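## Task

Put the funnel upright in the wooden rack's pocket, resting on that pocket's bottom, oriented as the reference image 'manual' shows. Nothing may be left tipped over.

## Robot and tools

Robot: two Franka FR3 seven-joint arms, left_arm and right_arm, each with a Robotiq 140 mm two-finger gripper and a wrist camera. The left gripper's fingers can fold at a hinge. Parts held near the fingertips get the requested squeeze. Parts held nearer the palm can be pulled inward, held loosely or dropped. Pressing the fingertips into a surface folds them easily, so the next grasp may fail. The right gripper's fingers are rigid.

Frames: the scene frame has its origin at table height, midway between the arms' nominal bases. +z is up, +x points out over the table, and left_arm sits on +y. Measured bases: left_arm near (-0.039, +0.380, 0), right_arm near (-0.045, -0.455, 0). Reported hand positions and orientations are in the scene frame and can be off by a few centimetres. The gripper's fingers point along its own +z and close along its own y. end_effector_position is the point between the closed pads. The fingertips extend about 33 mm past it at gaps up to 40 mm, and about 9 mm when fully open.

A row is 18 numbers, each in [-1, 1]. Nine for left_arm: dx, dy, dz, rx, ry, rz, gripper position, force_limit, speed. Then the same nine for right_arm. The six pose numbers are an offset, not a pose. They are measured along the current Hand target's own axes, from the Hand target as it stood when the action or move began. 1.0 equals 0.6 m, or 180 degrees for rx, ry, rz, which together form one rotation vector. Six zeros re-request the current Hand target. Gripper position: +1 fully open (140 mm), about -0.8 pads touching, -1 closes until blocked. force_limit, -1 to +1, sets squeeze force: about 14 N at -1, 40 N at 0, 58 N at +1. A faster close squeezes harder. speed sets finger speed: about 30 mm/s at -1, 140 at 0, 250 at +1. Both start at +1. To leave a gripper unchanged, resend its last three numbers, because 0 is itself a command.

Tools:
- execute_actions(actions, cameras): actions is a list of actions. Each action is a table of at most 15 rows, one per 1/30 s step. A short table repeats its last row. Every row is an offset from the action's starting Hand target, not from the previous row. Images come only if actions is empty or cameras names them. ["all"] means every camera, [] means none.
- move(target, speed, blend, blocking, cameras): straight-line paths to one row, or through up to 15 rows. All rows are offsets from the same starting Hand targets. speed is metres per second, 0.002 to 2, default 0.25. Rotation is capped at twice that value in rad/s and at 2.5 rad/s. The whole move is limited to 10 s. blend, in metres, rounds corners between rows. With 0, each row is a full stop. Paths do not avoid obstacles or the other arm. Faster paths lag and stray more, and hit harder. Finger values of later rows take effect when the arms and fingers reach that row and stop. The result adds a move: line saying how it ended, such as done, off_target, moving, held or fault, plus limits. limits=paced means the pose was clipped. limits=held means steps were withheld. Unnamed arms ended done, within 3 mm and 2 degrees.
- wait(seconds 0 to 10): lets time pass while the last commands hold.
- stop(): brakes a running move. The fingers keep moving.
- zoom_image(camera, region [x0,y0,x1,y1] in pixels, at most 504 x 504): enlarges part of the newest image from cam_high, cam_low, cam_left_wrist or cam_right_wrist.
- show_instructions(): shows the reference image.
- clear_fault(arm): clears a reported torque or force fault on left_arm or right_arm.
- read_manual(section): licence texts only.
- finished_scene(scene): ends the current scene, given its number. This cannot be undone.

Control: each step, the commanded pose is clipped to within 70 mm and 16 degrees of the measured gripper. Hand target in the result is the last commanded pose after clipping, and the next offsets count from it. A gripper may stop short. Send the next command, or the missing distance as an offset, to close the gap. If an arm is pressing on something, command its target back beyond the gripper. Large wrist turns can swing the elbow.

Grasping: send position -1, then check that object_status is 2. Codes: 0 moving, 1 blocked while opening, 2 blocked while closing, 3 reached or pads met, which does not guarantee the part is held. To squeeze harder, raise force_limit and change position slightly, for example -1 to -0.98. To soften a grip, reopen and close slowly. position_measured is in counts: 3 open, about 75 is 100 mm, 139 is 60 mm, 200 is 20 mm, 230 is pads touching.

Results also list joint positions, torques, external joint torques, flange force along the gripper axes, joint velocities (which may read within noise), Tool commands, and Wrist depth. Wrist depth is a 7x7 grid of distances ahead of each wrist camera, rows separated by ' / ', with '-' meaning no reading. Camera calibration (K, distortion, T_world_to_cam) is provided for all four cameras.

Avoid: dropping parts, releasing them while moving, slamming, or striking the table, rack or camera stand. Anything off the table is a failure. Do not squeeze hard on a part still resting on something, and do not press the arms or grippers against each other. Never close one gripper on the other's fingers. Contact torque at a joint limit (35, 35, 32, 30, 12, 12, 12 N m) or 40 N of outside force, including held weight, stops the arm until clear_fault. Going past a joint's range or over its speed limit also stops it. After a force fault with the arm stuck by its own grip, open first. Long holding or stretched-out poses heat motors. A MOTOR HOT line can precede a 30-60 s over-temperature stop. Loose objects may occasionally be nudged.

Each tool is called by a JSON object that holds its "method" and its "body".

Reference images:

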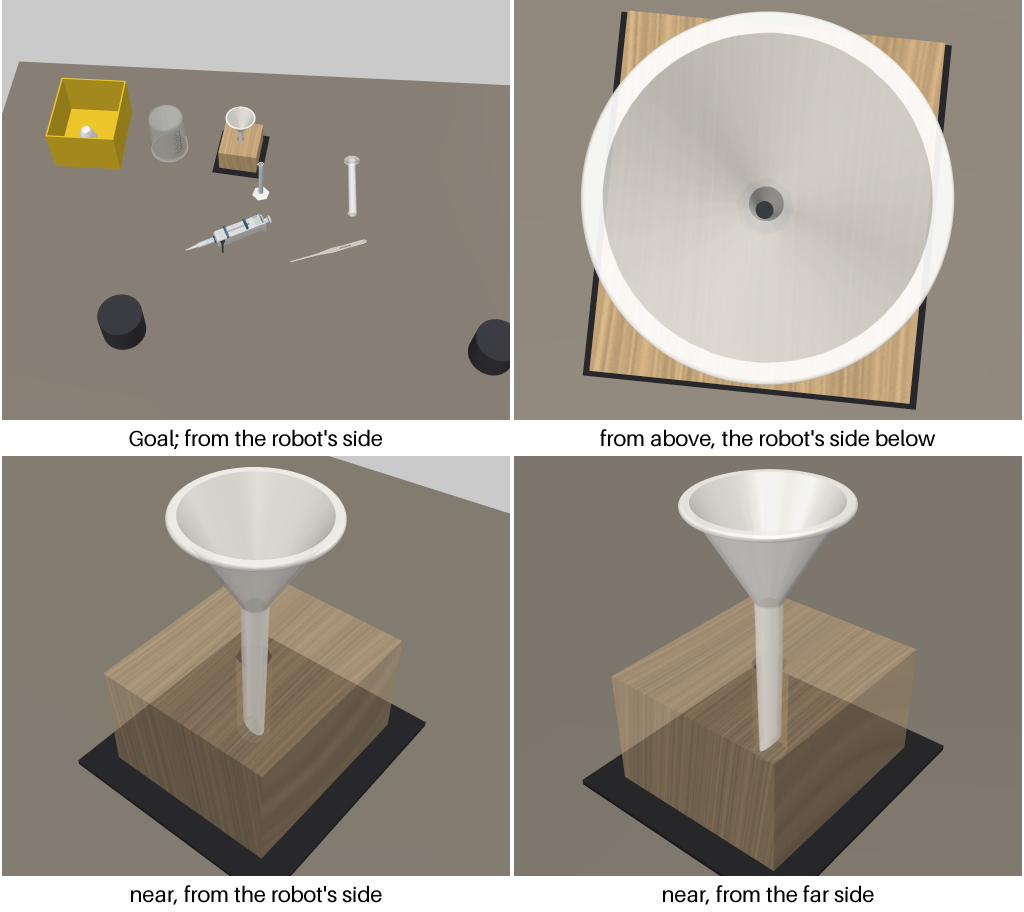

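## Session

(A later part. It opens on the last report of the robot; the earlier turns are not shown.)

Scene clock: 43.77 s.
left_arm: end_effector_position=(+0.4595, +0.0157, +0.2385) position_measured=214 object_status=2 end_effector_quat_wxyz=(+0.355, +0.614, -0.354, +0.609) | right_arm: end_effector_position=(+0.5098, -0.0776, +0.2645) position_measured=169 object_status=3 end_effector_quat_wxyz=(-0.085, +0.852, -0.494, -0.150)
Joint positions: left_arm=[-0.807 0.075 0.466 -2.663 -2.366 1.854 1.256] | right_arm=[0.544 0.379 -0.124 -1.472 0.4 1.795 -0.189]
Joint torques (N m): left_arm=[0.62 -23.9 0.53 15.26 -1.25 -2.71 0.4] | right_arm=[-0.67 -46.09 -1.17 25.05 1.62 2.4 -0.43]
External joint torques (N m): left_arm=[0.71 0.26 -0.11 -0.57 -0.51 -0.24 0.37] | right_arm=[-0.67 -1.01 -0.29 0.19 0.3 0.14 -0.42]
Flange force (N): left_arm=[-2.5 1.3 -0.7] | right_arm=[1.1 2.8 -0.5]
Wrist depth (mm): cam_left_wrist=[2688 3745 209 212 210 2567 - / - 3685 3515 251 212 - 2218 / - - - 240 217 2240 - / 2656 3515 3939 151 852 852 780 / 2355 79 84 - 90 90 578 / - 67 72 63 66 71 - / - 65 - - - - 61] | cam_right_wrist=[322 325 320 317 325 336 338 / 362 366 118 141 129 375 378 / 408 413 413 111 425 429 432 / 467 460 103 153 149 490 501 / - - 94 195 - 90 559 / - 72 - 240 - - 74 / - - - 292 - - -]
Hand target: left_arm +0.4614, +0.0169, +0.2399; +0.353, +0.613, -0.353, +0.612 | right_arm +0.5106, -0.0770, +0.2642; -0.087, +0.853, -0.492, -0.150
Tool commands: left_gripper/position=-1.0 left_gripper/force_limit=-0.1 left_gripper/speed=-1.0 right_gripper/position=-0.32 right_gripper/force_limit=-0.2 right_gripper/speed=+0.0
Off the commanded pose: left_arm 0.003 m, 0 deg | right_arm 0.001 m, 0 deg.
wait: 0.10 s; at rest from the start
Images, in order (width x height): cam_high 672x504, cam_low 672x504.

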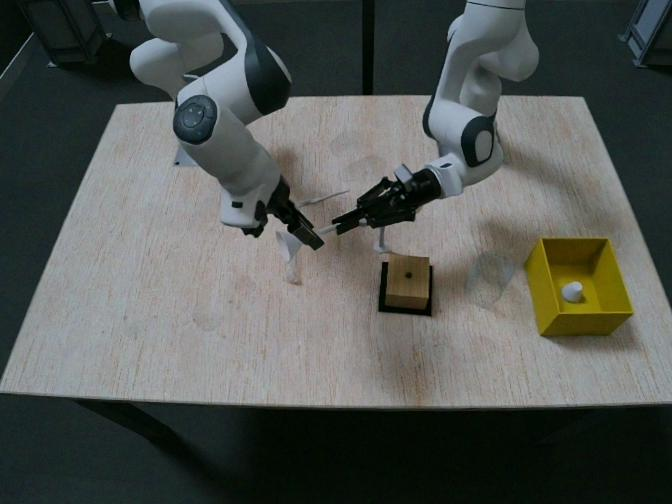

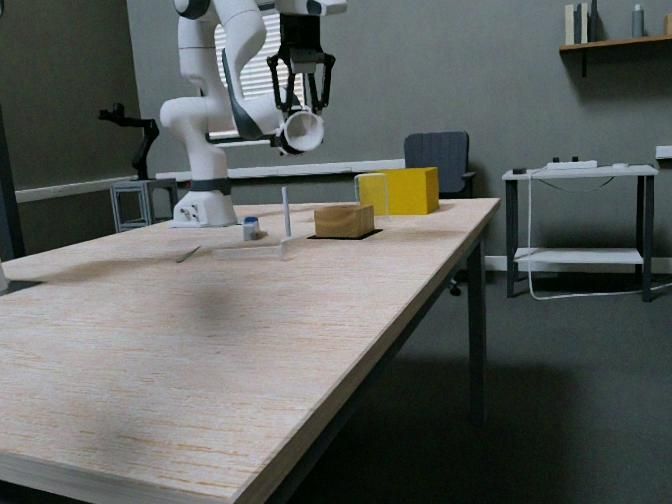

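{"method": "wait", "body": {"seconds": 0.1, "cameras": ["cam_low", "cam_high", "cam_left_wrist", "cam_right_wrist"]}}

{"method": "zoom_image", "body": {"camera": "cam_low", "region": [240, 40, 380, 160]}}

{"method": "zoom_image", "body": {"camera": "cam_left_wrist", "region": [200, 60, 500, 360]}}

{"method": "zoom_image", "body": {"camera": "cam_high", "region": [220, 160, 480, 320]}}

Scene clock: 45.70 s.
left_arm: end_effector_position=(+0.4595, +0.0157, +0.2385) position_measured=214 object_status=2 end_effector_quat_wxyz=(+0.355, +0.614, -0.354, +0.609) | right_arm: end_effector_position=(+0.5099, -0.0776, +0.2645) position_measured=169 object_status=3 end_effector_quat_wxyz=(-0.085, +0.852, -0.494, -0.150)
Joint positions: left_arm=[-0.807 0.075 0.466 -2.663 -2.366 1.854 1.256] | right_arm=[0.544 0.379 -0.124 -1.472 0.4 1.795 -0.19]
Joint torques (N m): left_arm=[0.72 -23.98 0.48 15.27 -1.24 -2.72 0.46] | right_arm=[-0.66 -46.07 -1.21 25.01 1.6 2.4 -0.32]
External joint torques (N m): left_arm=[0.77 0.23 -0.2 -0.51 -0.5 -0.26 0.43] | right_arm=[-0.74 -0.57 -0.38 -0.07 0.26 0.11 -0.31]
Flange force (N): left_arm=[-2.5 1.3 -0.6] | right_arm=[1.3 2.5 0.0]
Wrist depth (mm): cam_left_wrist=[2626 - 209 213 210 - - / - 4480 3626 249 215 2405 2115 / 3006 3515 5077 211 217 2331 2430 / 2856 3410 3685 151 772 791 856 / 2355 78 84 - 90 90 577 / - 67 72 63 66 71 - / - 65 - - - - 61] | cam_right_wrist=[322 326 318 318 327 338 339 / 362 362 - - 122 378 381 / 406 408 413 116 424 429 431 / 467 460 108 151 149 486 500 / - - 94 201 - 90 559 / - 72 - 235 - - 74 / - - - 296 - - -]
Hand target: left_arm +0.4614, +0.0169, +0.2399; +0.353, +0.613, -0.353, +0.612 | right_arm +0.5106, -0.0770, +0.2642; -0.087, +0.853, -0.492, -0.150
Tool commands: left_gripper/position=-1.0 left_gripper/force_limit=-0.1 left_gripper/speed=-1.0 right_gripper/position=-0.32 right_gripper/force_limit=-0.2 right_gripper/speed=+0.0
Off the commanded pose: left_arm 0.003 m, 0 deg | right_arm 0.001 m, 0 deg.
wait: 0.10 s; at rest from the start
camera_calibration:
cam_left_wrist: T_world_to_cam=[[-0.866838, -0.498497, 0.00964646, 0.409595], [-0.178632, 0.292445, -0.93945, 0.299802], [0.465492, -0.816074, -0.34255, 0.022097], [0, 0, 0, 1]] pos_world=[0.39832, 0.134539, 0.285268]
cam_right_wrist: T_world_to_cam=[[-0.861452, -0.507463, 0.0195438, 0.401903], [-0.381905, 0.672715, 0.633722, 0.0842377], [-0.334738, 0.538457, -0.773314, 0.557958], [0, 0, 0, 1]] pos_world=[0.56516, -0.153153, 0.370239]

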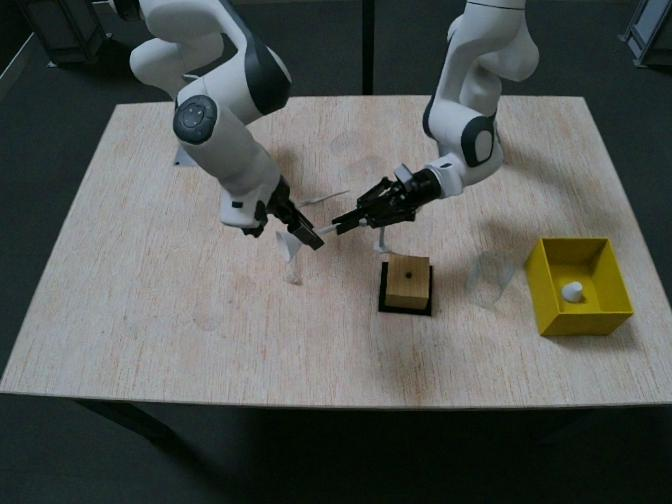

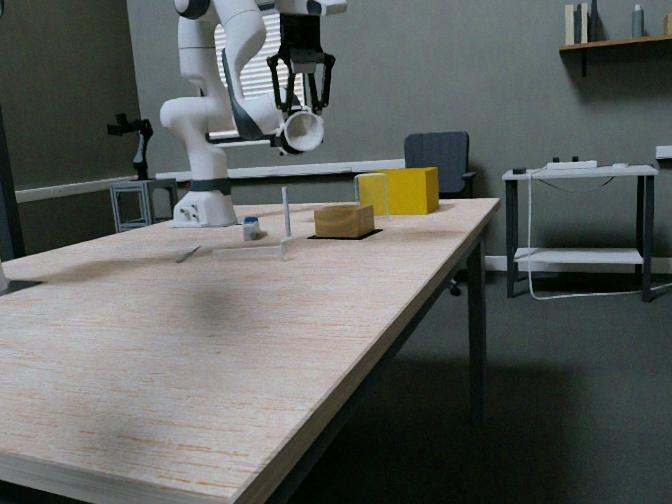

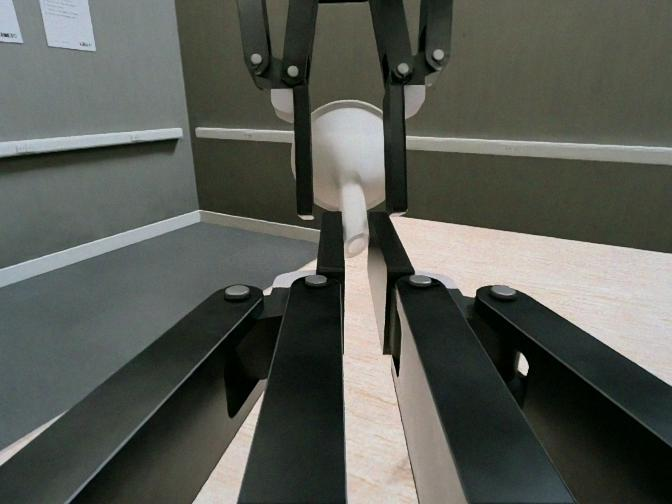

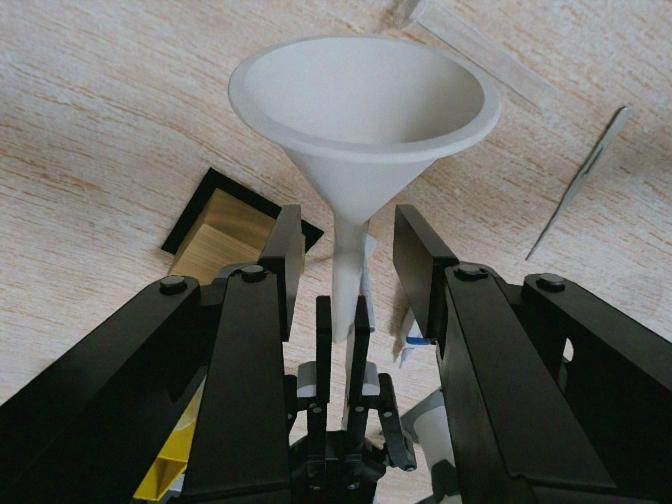

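Scaled by 3.600 from the camera's 672x504 image, which has a finer 960x720 frame.

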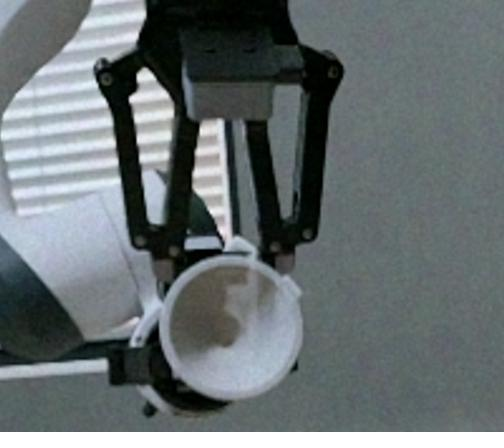

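Scaled by 1.680 from the camera's 672x504 image, which has a finer 960x720 frame.

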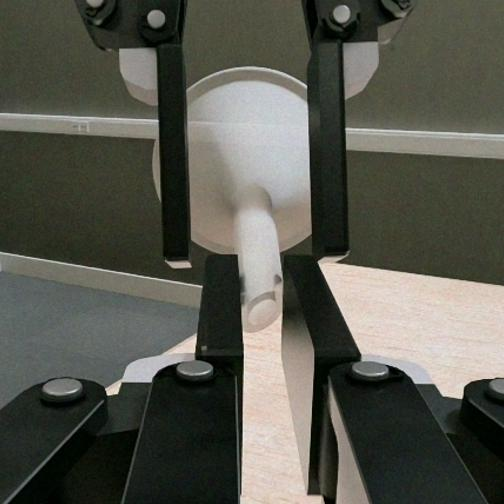

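Scaled by 1.938 from the camera's 672x504 image, which has a finer 960x720 frame.

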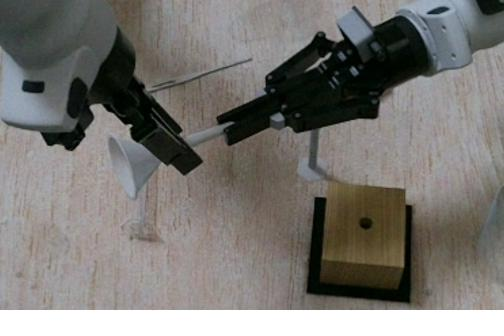

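{"method": "move", "body": {"target": [[0,0,0,0,0,0,-1,-0.1,-1,0,0,-0.0067,0,0,0,-0.32,-0.2,0],[0,0,0,0,0,0,-1,-0.1,-1,0,0,-0.0067,0,0,0,-1,-0.3,-1]], "speed": 0.05, "cameras": ["cam_right_wrist", "cam_left_wrist"]}}

Scene clock: 50.73 s.
left_arm: end_effector_position=(+0.4602, +0.0163, +0.2387) position_measured=214 object_status=2 end_effector_quat_wxyz=(+0.355, +0.614, -0.353, +0.610) | right_arm: end_effector_position=(+0.5119, -0.0783, +0.2671) position_measured=210 object_status=0 end_effector_quat_wxyz=(-0.087, +0.852, -0.494, -0.149)
Joint positions: left_arm=[-0.806 0.075 0.466 -2.663 -2.366 1.854 1.256] | right_arm=[0.54 0.379 -0.123 -1.466 0.4 1.793 -0.19]
Joint torques (N m): left_arm=[0.64 -23.94 0.47 15.15 -1.05 -2.66 0.42] | right_arm=[-0.59 -46.49 -1.16 25.77 1.24 2.01 -0.24]
External joint torques (N m): left_arm=[0.7 0.17 -0.2 -0.61 -0.31 -0.2 0.39] | right_arm=[-0.4 -1.06 -0.14 0.73 -0.09 -0.28 -0.23]
Flange force (N): left_arm=[-1.9 1.3 -1.2] | right_arm=[0.3 -0.6 -2.6]
Wrist depth (mm): cam_left_wrist=[2720 - 212 211 210 - - / - 4569 - 216 - - - / 2786 3130 4231 211 - - - / 3410 3461 3745 137 785 777 837 / 2405 79 84 - 90 90 577 / - 67 72 63 66 70 - / - 65 - - - - 61] | cam_right_wrist=[326 329 325 320 328 338 341 / 363 366 - - 127 376 382 / 412 414 416 109 425 432 435 / 473 481 - 124 467 498 501 / 545 - 90 - 90 83 582 / - 65 - - - 75 - / - - - - - - -]
Hand target: left_arm +0.4614, +0.0169, +0.2399; +0.353, +0.613, -0.353, +0.612 | right_arm +0.5113, -0.0782, +0.2679; -0.087, +0.853, -0.492, -0.150
Off the commanded pose: left_arm 0.002 m, 0 deg | right_arm 0.001 m, 0 deg.
move: done
camera_calibration:
cam_left_wrist: T_world_to_cam=[[-0.865944, -0.500048, 0.00966986, 0.41012], [-0.178869, 0.291579, -0.939674, 0.300211], [0.467063, -0.815435, -0.341934, 0.0214434], [0, 0, 0, 1]] pos_world=[0.398824, 0.13503, 0.285467]
cam_right_wrist: T_world_to_cam=[[-0.86236, -0.506051, 0.0157177, 0.404804], [-0.382742, 0.671923, 0.634057, 0.0840595], [-0.331427, 0.54077, -0.773126, 0.559427], [0, 0, 0, 1]] pos_world=[0.566669, -0.154151, 0.372846]
Images, in order (width x height): cam_left_wrist 672x504, cam_right_wrist 672x504.

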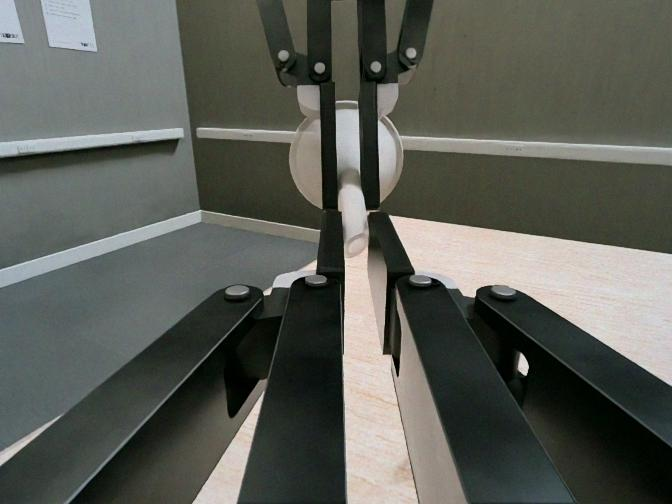

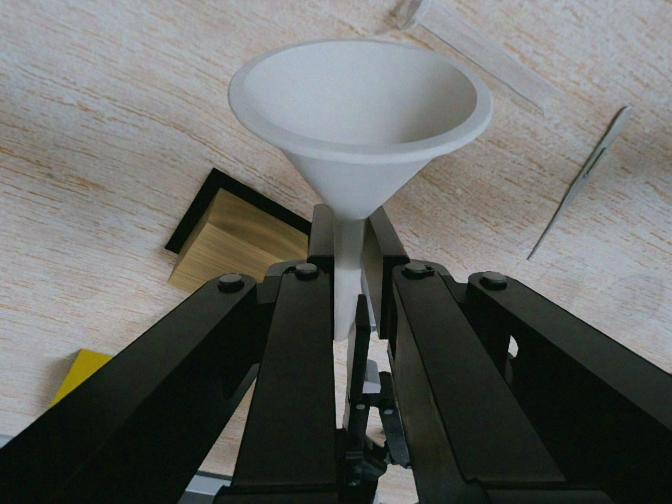

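{"method": "wait", "body": {"seconds": 0.8, "cameras": []}}

{"method": "zoom_image", "body": {"camera": "cam_right_wrist", "region": [240, 150, 450, 350]}}

Scene clock: 52.73 s.
left_arm: end_effector_position=(+0.4602, +0.0163, +0.2387) position_measured=214 object_status=2 end_effector_quat_wxyz=(+0.355, +0.614, -0.353, +0.610) | right_arm: end_effector_position=(+0.5119, -0.0783, +0.2671) position_measured=210 object_status=2 end_effector_quat_wxyz=(-0.087, +0.852, -0.494, -0.149)
Joint positions: left_arm=[-0.806 0.075 0.466 -2.663 -2.366 1.854 1.256] | right_arm=[0.54 0.379 -0.123 -1.466 0.4 1.793 -0.19]
Joint torques (N m): left_arm=[0.67 -23.97 0.47 15.19 -1.05 -2.67 0.42] | right_arm=[-0.6 -46.44 -1.14 25.8 1.24 2.03 -0.29]
External joint torques (N m): left_arm=[0.66 0.24 -0.26 -0.63 -0.3 -0.21 0.39] | right_arm=[-0.58 -1.07 -0.26 0.78 -0.09 -0.27 -0.28]
Flange force (N): left_arm=[-2.1 1.3 -1.0] | right_arm=[0.6 -0.7 -2.8]
Wrist depth (mm): cam_left_wrist=[3264 3311 3311 211 211 2967 2135 / - 3461 3685 215 272 - - / 2656 3872 4154 210 2856 - - / 2786 3360 4154 151 780 756 754 / 2380 79 84 - 90 90 574 / - 67 72 63 66 70 - / - 65 - - - - 61] | cam_right_wrist=[325 327 324 320 325 338 339 / 362 365 120 140 128 379 381 / 409 418 419 114 426 430 437 / 475 482 - 139 465 498 508 / 545 - 90 - 90 83 585 / - 65 - - - 75 - / - - - - - - -]
Hand target: left_arm +0.4614, +0.0169, +0.2399; +0.353, +0.613, -0.353, +0.612 | right_arm +0.5113, -0.0782, +0.2679; -0.087, +0.853, -0.492, -0.150
Tool commands: left_gripper/position=-1.0 left_gripper/force_limit=-0.1 left_gripper/speed=-1.0 right_gripper/position=-1.0 right_gripper/force_limit=-0.3 right_gripper/speed=-1.0
Off the commanded pose: left_arm 0.002 m, 0 deg | right_arm 0.001 m, 0 deg.
wait: 0.80 s; at rest from the start
No camera images: "cameras" was empty.

Scaled by 2.400 from the camera's 672x504 image, which has a finer 960x720 frame.
This view is cut from an older image: the scene may have changed since it was taken.

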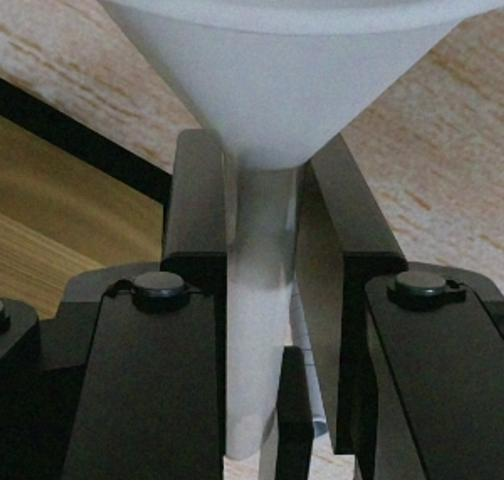

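{"method": "move", "body": {"target": [[0,0,0,0,0,0,-0.35,-0.1,-0.6,0,0,0,0,0,0,-1,-0.3,-1],[0,0,-0.13,0,0,0,-0.35,-0.1,-0.6,0,0,0,0,0,0,-1,-0.3,-1],[0.2,0,-0.13,0,0,0,-0.35,-0.1,-0.6,0,0,0,0,0,0,-1,-0.3,-1]], "speed": [0.05,0.15,0.2], "cameras": ["cam_right_wrist", "cam_high", "cam_low"]}}

Scene clock: 57.07 s.
left_arm: end_effector_position=(+0.4229, +0.0853, +0.3597) position_measured=173 object_status=3 end_effector_quat_wxyz=(+0.352, +0.612, -0.353, +0.614) | right_arm: end_effector_position=(+0.5118, -0.0782, +0.2671) position_measured=210 object_status=2 end_effector_quat_wxyz=(-0.087, +0.852, -0.494, -0.149)
Joint positions: left_arm=[-0.685 -0.493 0.465 -2.812 -2.076 2.207 1.053] | right_arm=[0.54 0.379 -0.122 -1.466 0.4 1.793 -0.19]
Joint velocities: left_arm=[0 0.001 0 0 -0.001 -0.001 -0.005] | right_arm=[within noise]
Joint torques (N m): left_arm=[0.03 -11.23 -4.9 20.07 -0.28 -1.99 -0.13] | right_arm=[-0.64 -46.55 -1.17 25.77 1.38 2.19 -0.28]
External joint torques (N m): left_arm=[0.07 -0.26 -0.71 -0.88 0.41 0.28 -0.16] | right_arm=[-0.55 -1.39 -0.24 0.85 0.05 -0.09 -0.27]
Flange force (N): left_arm=[2.6 3.1 -3.5] | right_arm=[0.4 0.3 -2.5]
Wrist depth (mm): cam_left_wrist=[2720 - 3410 308 - 2892 - / - - 3872 330 - - - / 3264 3685 - 328 347 2688 2115 / - 3515 3626 328 136 2720 - / 2820 79 90 329 116 94 819 / - - 63 624 - 63 - / - - - 502 - - 65] | cam_right_wrist=[326 327 323 319 329 336 339 / 365 366 - - 130 376 383 / 413 413 420 108 428 431 435 / 477 478 - 104 468 499 503 / 541 - 90 - 90 84 588 / - 65 - - - 75 - / - - - - - - -]
Hand target: left_arm +0.4224, +0.0844, +0.3599; +0.353, +0.613, -0.353, +0.612 | right_arm +0.5113, -0.0782, +0.2679; -0.087, +0.853, -0.492, -0.150
Off the commanded pose: left_arm 0.001 m, 0 deg | right_arm 0.001 m, 0 deg.
move: done
camera_calibration:
cam_right_wrist: T_world_to_cam=[[-0.862305, -0.50615, 0.0155583, 0.404817], [-0.382861, 0.671757, 0.634161, 0.0840621], [-0.331432, 0.540884, -0.773044, 0.559417], [0, 0, 0, 1]] pos_world=[0.566668, -0.154151, 0.372847]
Images, in order (width x height): cam_high 672x504, cam_low 672x504, cam_right_wrist 672x504.

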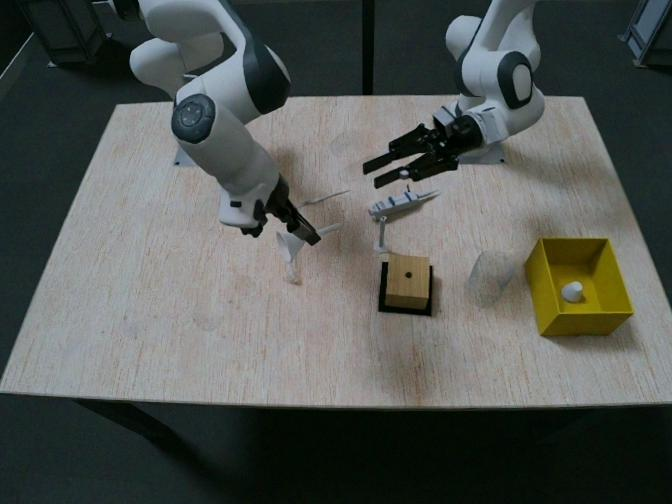

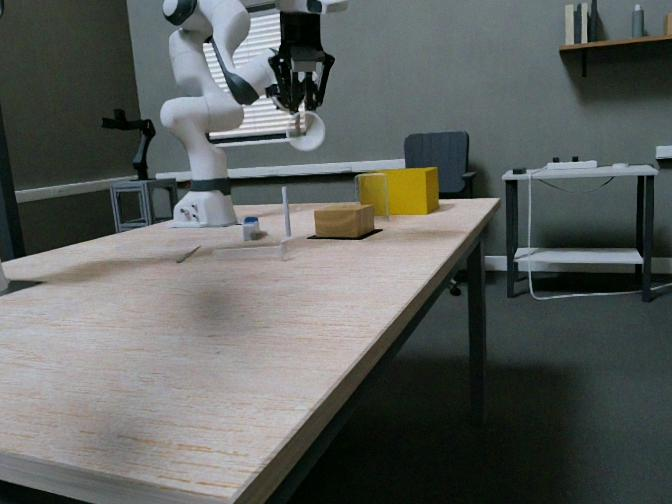

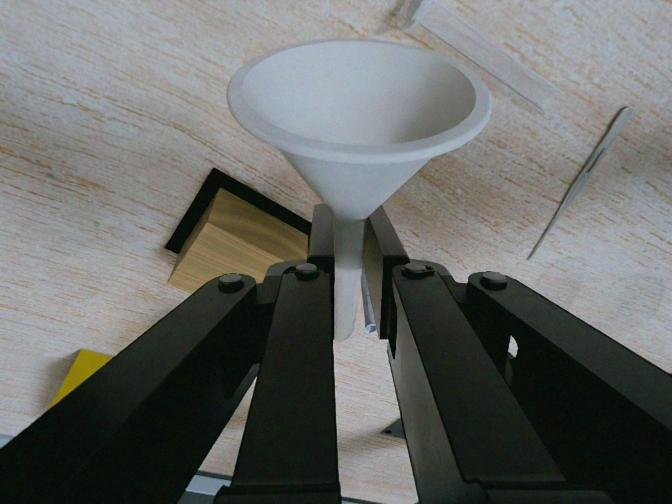

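{"method": "move", "body": {"target": [[0.133,-0.088,-0.2187,0,0,0,-0.35,-0.1,-0.6,-0.1110,0.1082,0.0365,-0.1546,-0.0692,0.3314,-1,-0.3,-1],[0.133,-0.088,-0.2187,0,0,0,-0.35,-0.1,-0.6,-0.2195,0.0415,0.0760,-0.3092,-0.1385,0.6629,-1,-0.3,-1],[0.133,-0.088,-0.2187,0,0,0,-0.35,-0.1,-0.6,-0.2520,-0.1107,0.1233,0.3665,0.1641,-0.7857,-1,-0.3,-1]], "speed": 0.4, "blend": [0.03,0.03,0], "cameras": ["cam_high","cam_low","cam_right_wrist"]}}

Scene clock: 70.40 s.
left_arm: end_effector_position=(+0.4028, +0.2240, +0.4384) position_measured=173 object_status=3 end_effector_quat_wxyz=(+0.352, +0.613, -0.354, +0.612) | right_arm: end_effector_position=(+0.4844, +0.1000, +0.2500) position_measured=210 object_status=2 end_effector_quat_wxyz=(-0.406, +0.577, +0.580, +0.407)
Joint positions: left_arm=[-0.415 -0.84 0.603 -2.83 -1.447 2.199 0.586] | right_arm=[0.789 0.382 -0.29 -1.922 1.712 2.114 2.5]
Joint velocities: left_arm=[within noise] | right_arm=[0.001 -0.001 0 0 0 0.001 0.006]
Joint torques (N m): left_arm=[0.47 -2.08 -8.81 21.09 -0.3 -1.5 -0.05] | right_arm=[0.21 -43.76 -4.24 24.36 0.46 -0.5 0.25]
External joint torques (N m): left_arm=[0.46 0 -0.47 -0.83 0.43 -0.07 -0.08] | right_arm=[-0.07 -1.3 -1.21 1.12 -0.23 0.17 0.22]
Flange force (N): left_arm=[0.8 3.9 -3.1] | right_arm=[3.0 1.4 -1.3]
Wrist depth (mm): cam_left_wrist=[2430 4008 4154 - 2820 412 399 / 2892 4008 - - 425 430 2262 / 2656 3745 - 3872 477 440 2405 / 2511 4008 135 3461 162 2967 - / 2626 78 90 410 116 94 84 / - - 63 332 - 63 - / - - - 557 - - 65] | cam_right_wrist=[- - 1955 2047 1990 2411 - / 2932 861 118 140 131 2781 2893 / 689 687 650 110 609 693 2260 / 536 537 537 149 513 536 1736 / 456 - 90 - 90 84 1437 / - 65 - - - 75 - / - - - - - - -]
Hand target: left_arm +0.4025, +0.2244, +0.4397; +0.353, +0.613, -0.353, +0.612 | right_arm +0.4850, +0.1000, +0.2501; -0.406, +0.579, +0.579, +0.406
Off the commanded pose: left_arm 0.001 m, 0 deg | right_arm 0.001 m, 0 deg.
move: done
camera_calibration:
cam_right_wrist: T_world_to_cam=[[0.999798, -0.0135759, 0.0148129, -0.479457], [0.00285907, -0.633595, -0.77366, 0.26029], [0.0198885, 0.773546, -0.633428, 0.212345], [0, 0, 0, 1]] pos_world=[0.474393, -0.00584932, 0.342984]
Images, in order (width x height): cam_high 672x504, cam_low 672x504, cam_right_wrist 672x504.

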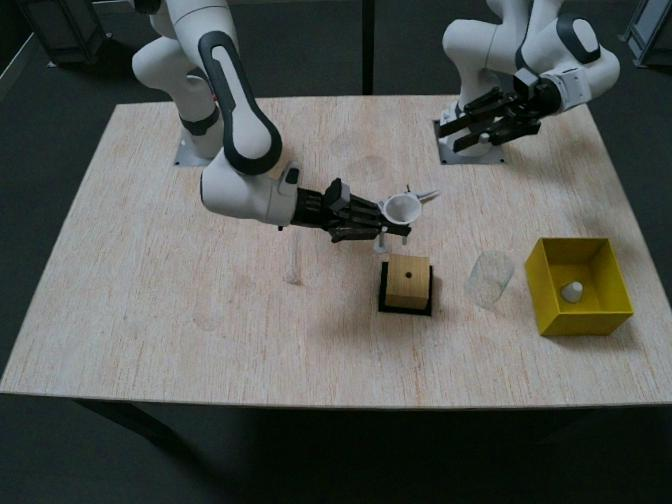

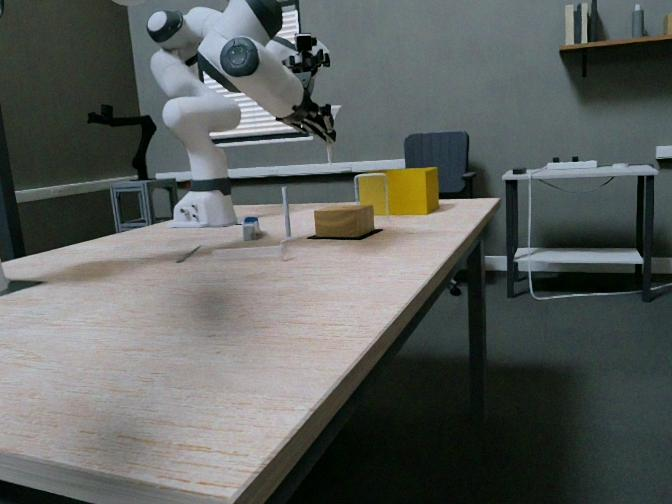

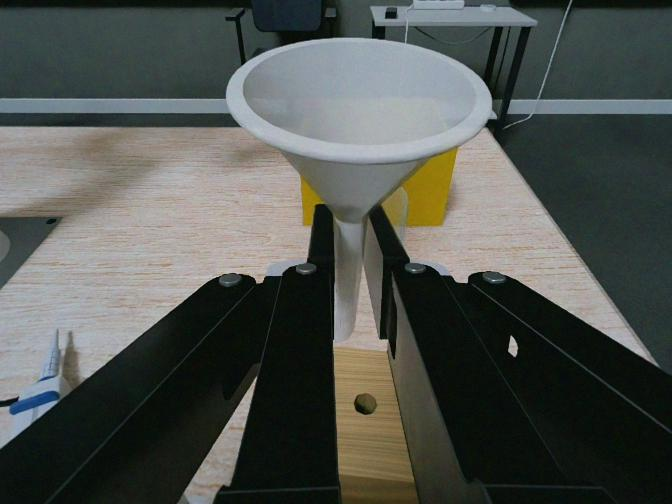

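{"method": "move", "body": {"target": [0,0,0,0,0,0,-0.35,-0.1,-0.6,-0.1013,0.033,0.0874,0,0,0,-1,-0.3,-1], "speed": 0.12, "cameras": ["cam_high","cam_low","cam_right_wrist"]}}

{"method": "zoom_image", "body": {"camera": "cam_right_wrist", "region": [280, 290, 430, 440]}}

{"method": "zoom_image", "body": {"camera": "cam_low", "region": [280, 110, 400, 250]}}

{"method": "zoom_image", "body": {"camera": "cam_high", "region": [320, 180, 480, 330]}}

Scene clock: 72.57 s.
left_arm: end_effector_position=(+0.4028, +0.2240, +0.4384) position_measured=173 object_status=3 end_effector_quat_wxyz=(+0.352, +0.613, -0.354, +0.612) | right_arm: end_effector_position=(+0.5047, +0.1276, +0.1735) position_measured=210 object_status=2 end_effector_quat_wxyz=(-0.405, +0.583, +0.578, +0.403)
Joint positions: left_arm=[-0.415 -0.84 0.603 -2.83 -1.447 2.199 0.586] | right_arm=[0.777 0.593 -0.263 -1.784 1.799 2.111 2.438]
Joint velocities: left_arm=[within noise] | right_arm=[-0.001 -0.001 0.001 0.002 0.002 0.001 -0.008]
Joint torques (N m): left_arm=[0.47 -2.06 -8.84 21.12 -0.29 -1.49 -0.13] | right_arm=[-0.65 -48.58 -4.81 23.36 1 -1 -0.25]
External joint torques (N m): left_arm=[0.44 -0.02 -0.52 -0.75 0.44 -0.07 -0.15] | right_arm=[-0.53 -0.86 -0.26 1.01 0.34 -0.26 -0.28]
Flange force (N): left_arm=[1.2 3.9 -3.2] | right_arm=[0.2 1.5 0.0]
Wrist depth (mm): cam_left_wrist=[2720 - 5572 - 3461 2457 401 / - - - 3808 3173 426 394 / 2856 - - - 439 2240 - / - 4760 121 3360 162 468 - / 2892 79 90 956 116 94 936 / - - 63 428 - 63 - / - - - 371 - - 65] | cam_right_wrist=[- - 2614 1972 135 - - / 738 676 118 - 127 2465 2678 / 529 525 494 110 495 519 2106 / 414 416 431 148 409 407 424 / 357 - - 183 90 83 347 / - 65 - - - 75 - / - - - - - - -]
Hand target: left_arm +0.4025, +0.2244, +0.4397; +0.353, +0.613, -0.353, +0.612 | right_arm +0.5048, +0.1285, +0.1750; -0.406, +0.579, +0.579, +0.406
Off the commanded pose: left_arm 0.001 m, 0 deg | right_arm 0.002 m, 1 deg.
move: done
camera_calibration:
cam_right_wrist: T_world_to_cam=[[0.999807, -0.0189992, 0.00509468, -0.495826], [-0.00826965, -0.640988, -0.767506, 0.224126], [0.0178476, 0.767316, -0.641021, 0.145302], [0, 0, 0, 1]] pos_world=[0.49499, 0.022749, 0.267686]
Images, in order (width x height): cam_high 672x504, cam_low 672x504, cam_right_wrist 672x504.

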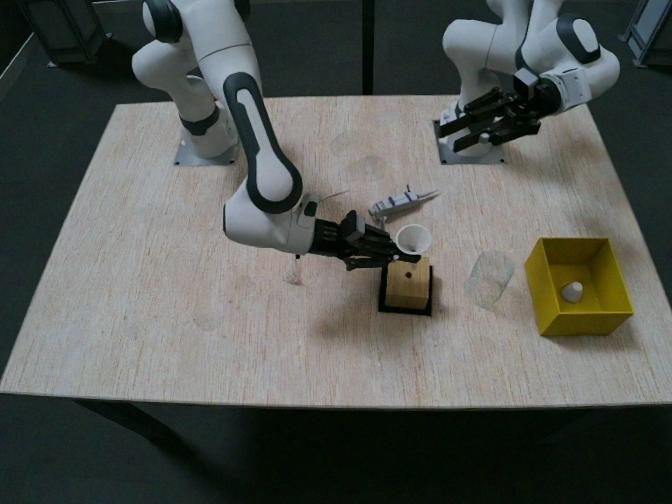

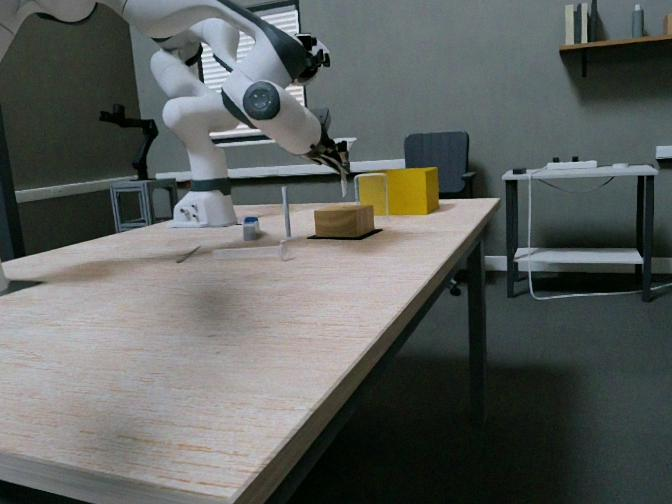

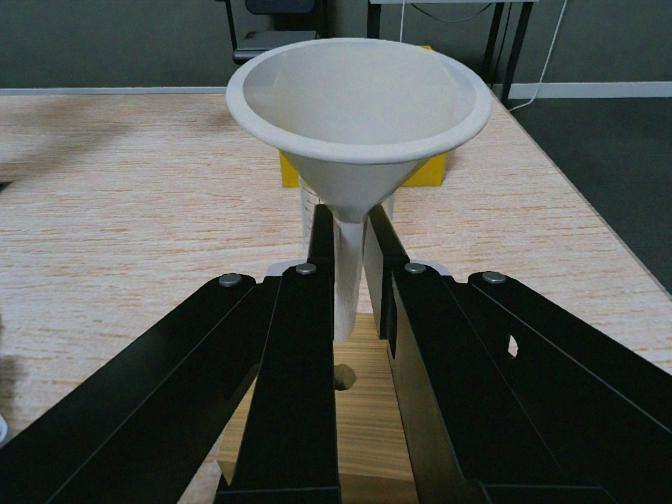

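Scaled by 3.360 from the camera's 672x504 image, which has a finer 960x720 frame.

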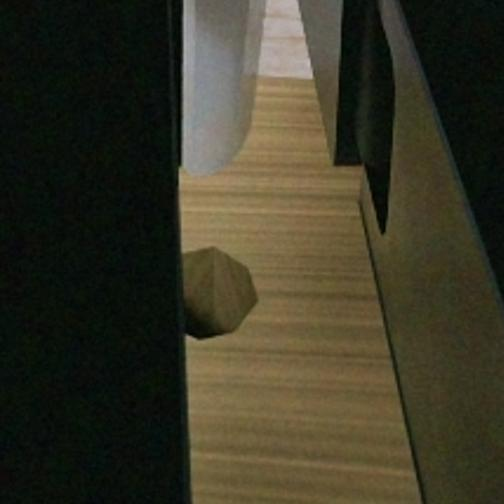

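Scaled by 3.600 from the camera's 672x504 image, which has a finer 960x720 frame.

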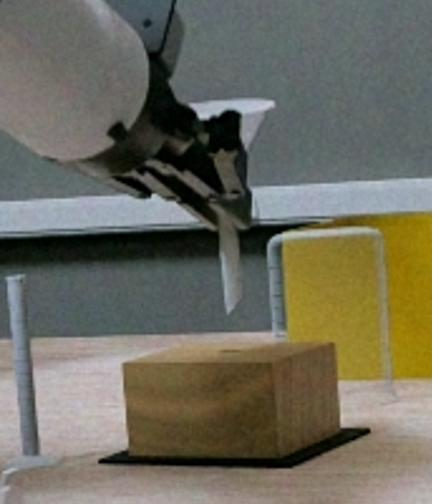

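Scaled by 3.150 from the camera's 672x504 image, which has a finer 960x720 frame.

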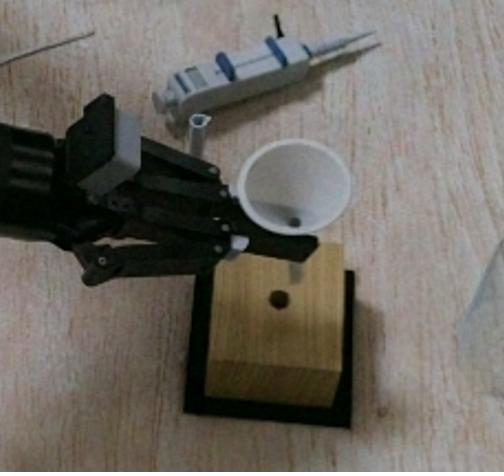

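{"method": "zoom_image", "body": {"camera": "cam_high", "region": [380, 210, 440, 300]}}

{"method": "zoom_image", "body": {"camera": "cam_low", "region": [310, 150, 380, 220]}}

Scaled by 5.600 from the camera's 672x504 image, which has a finer 960x720 frame.

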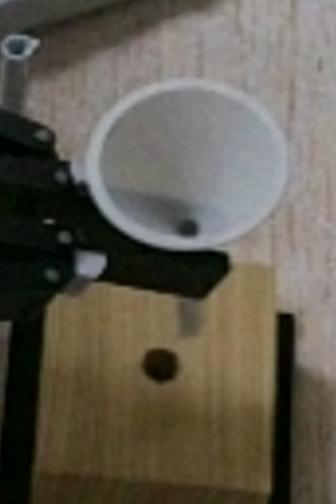

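Scaled by 7.200 from the camera's 672x504 image, which has a finer 960x720 frame.

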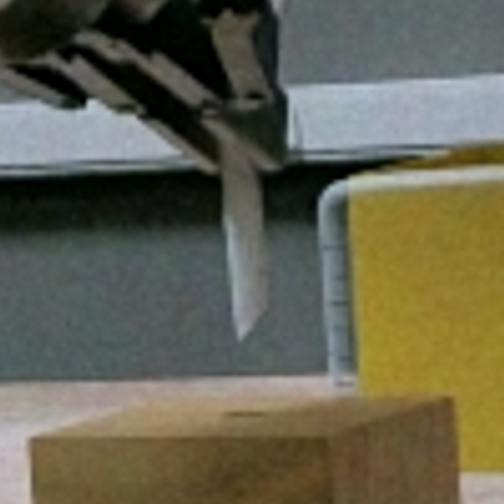

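{"method": "move", "body": {"target": [0,0,0,0,0,0,-0.35,-0.1,-0.6,-0.0286,0,-0.0056,0,0,0,-1,-0.3,-1], "speed": 0.06, "cameras": ["cam_high","cam_low","cam_right_wrist"]}}

{"method": "zoom_image", "body": {"camera": "cam_right_wrist", "region": [300, 290, 400, 390]}}

{"method": "zoom_image", "body": {"camera": "cam_low", "region": [310, 150, 380, 220]}}

{"method": "zoom_image", "body": {"camera": "cam_high", "region": [380, 210, 440, 300]}}

Scene clock: 75.40 s.
left_arm: end_effector_position=(+0.4028, +0.2240, +0.4384) position_measured=173 object_status=3 end_effector_quat_wxyz=(+0.352, +0.613, -0.354, +0.612) | right_arm: end_effector_position=(+0.5053, +0.1192, +0.1600) position_measured=210 object_status=2 end_effector_quat_wxyz=(-0.405, +0.582, +0.579, +0.404)
Joint positions: left_arm=[-0.415 -0.84 0.603 -2.83 -1.447 2.199 0.586] | right_arm=[0.762 0.608 -0.26 -1.795 1.809 2.095 2.406]
Joint velocities: left_arm=[within noise] | right_arm=[-0.001 0.001 0.001 -0.001 -0.001 -0.002 -0.006]
Joint torques (N m): left_arm=[0.44 -2.05 -8.81 21.19 -0.3 -1.5 -0.08] | right_arm=[-0.61 -48.43 -4.91 22.41 1 -1.05 -0.25]
External joint torques (N m): left_arm=[0.42 0.04 -0.46 -0.78 0.44 -0.07 -0.1] | right_arm=[-0.6 -0.59 -0.4 0.35 0.33 -0.25 -0.28]
Flange force (N): left_arm=[0.8 3.6 -3.0] | right_arm=[-0.4 0.0 -1.0]
Wrist depth (mm): cam_left_wrist=[2538 3461 - 2967 - 3173 409 / - - - - - 428 404 / - - - 3626 454 2626 2135 / - 4662 135 3461 163 482 - / 2753 78 90 1015 116 94 84 / - - 63 444 - 63 - / - - - 383 - - 65] | cam_right_wrist=[- - 2411 139 2614 - - / 689 648 118 141 134 2411 2818 / 508 499 473 - 470 500 2028 / 394 392 409 149 389 390 388 / 335 - 90 182 90 83 331 / - 65 - - - 75 - / - - - - - - -]
Hand target: left_arm +0.4025, +0.2244, +0.4397; +0.353, +0.613, -0.353, +0.612 | right_arm +0.5048, +0.1194, +0.1601; -0.406, +0.579, +0.579, +0.406
Off the commanded pose: left_arm 0.001 m, 0 deg | right_arm 0.001 m, 0 deg.
move: done
camera_calibration:
cam_right_wrist: T_world_to_cam=[[0.999801, -0.0185401, 0.0073018, -0.496984], [-0.00625471, -0.639925, -0.768412, 0.207382], [0.018919, 0.768214, -0.639913, 0.142207], [0, 0, 0, 1]] pos_world=[0.495492, 0.0142498, 0.253984]
Images, in order (width x height): cam_high 672x504, cam_low 672x504, cam_right_wrist 672x504.

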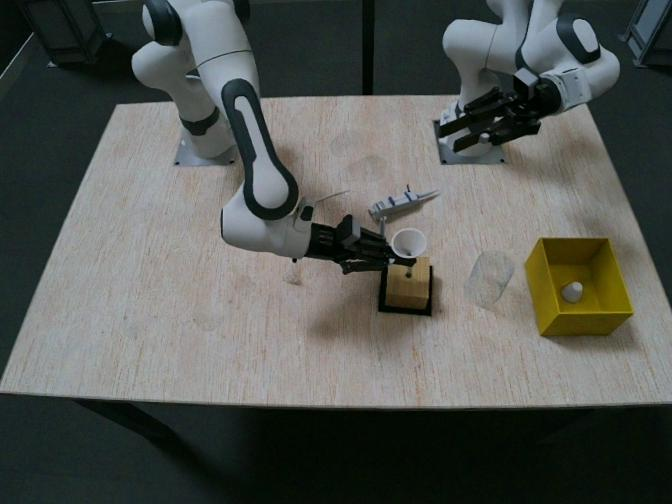

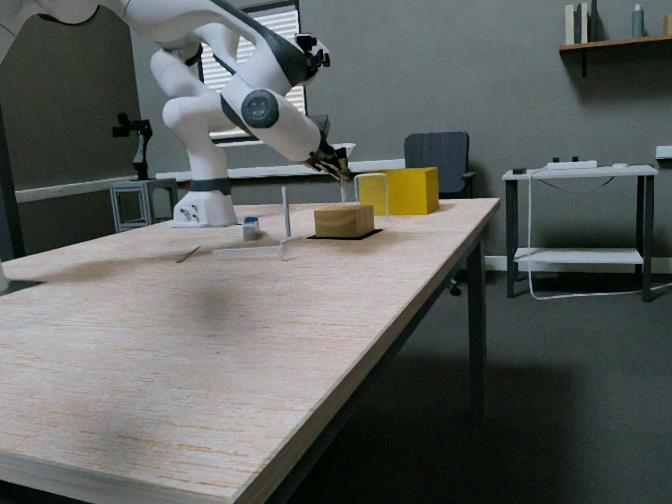

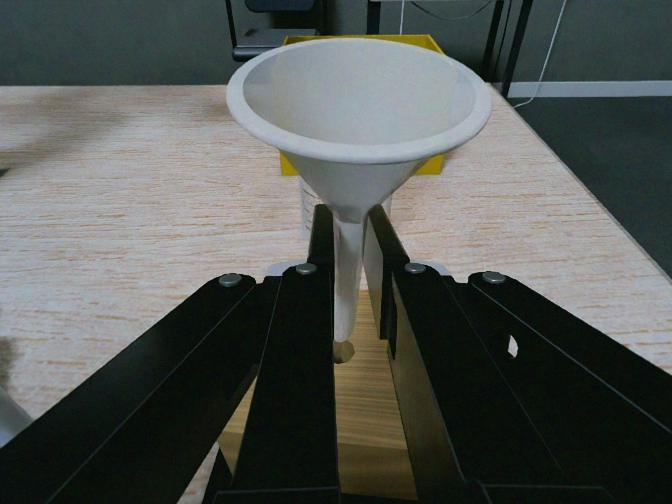

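Scaled by 5.040 from the camera's 672x504 image, which has a finer 960x720 frame.

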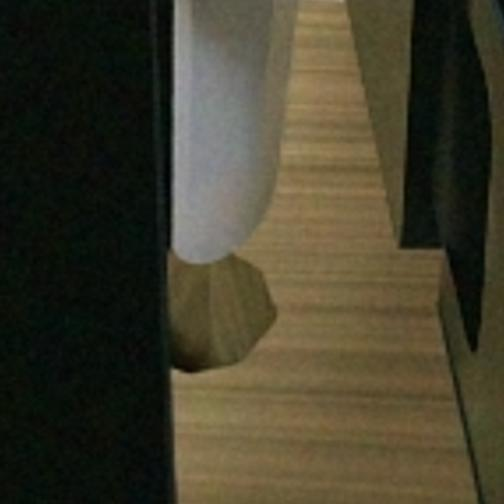

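Scaled by 7.200 from the camera's 672x504 image, which has a finer 960x720 frame.

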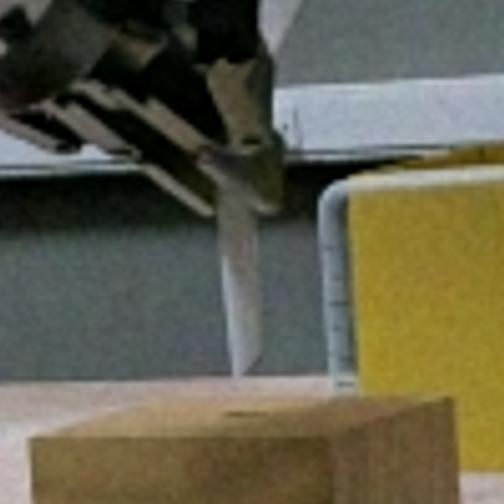

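Scaled by 5.600 from the camera's 672x504 image, which has a finer 960x720 frame.

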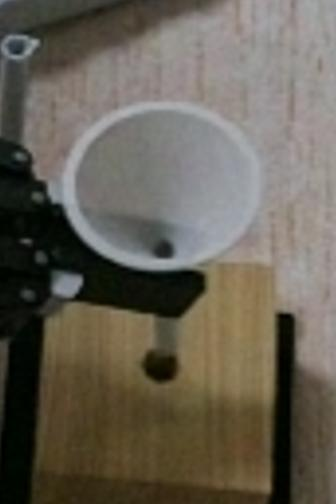

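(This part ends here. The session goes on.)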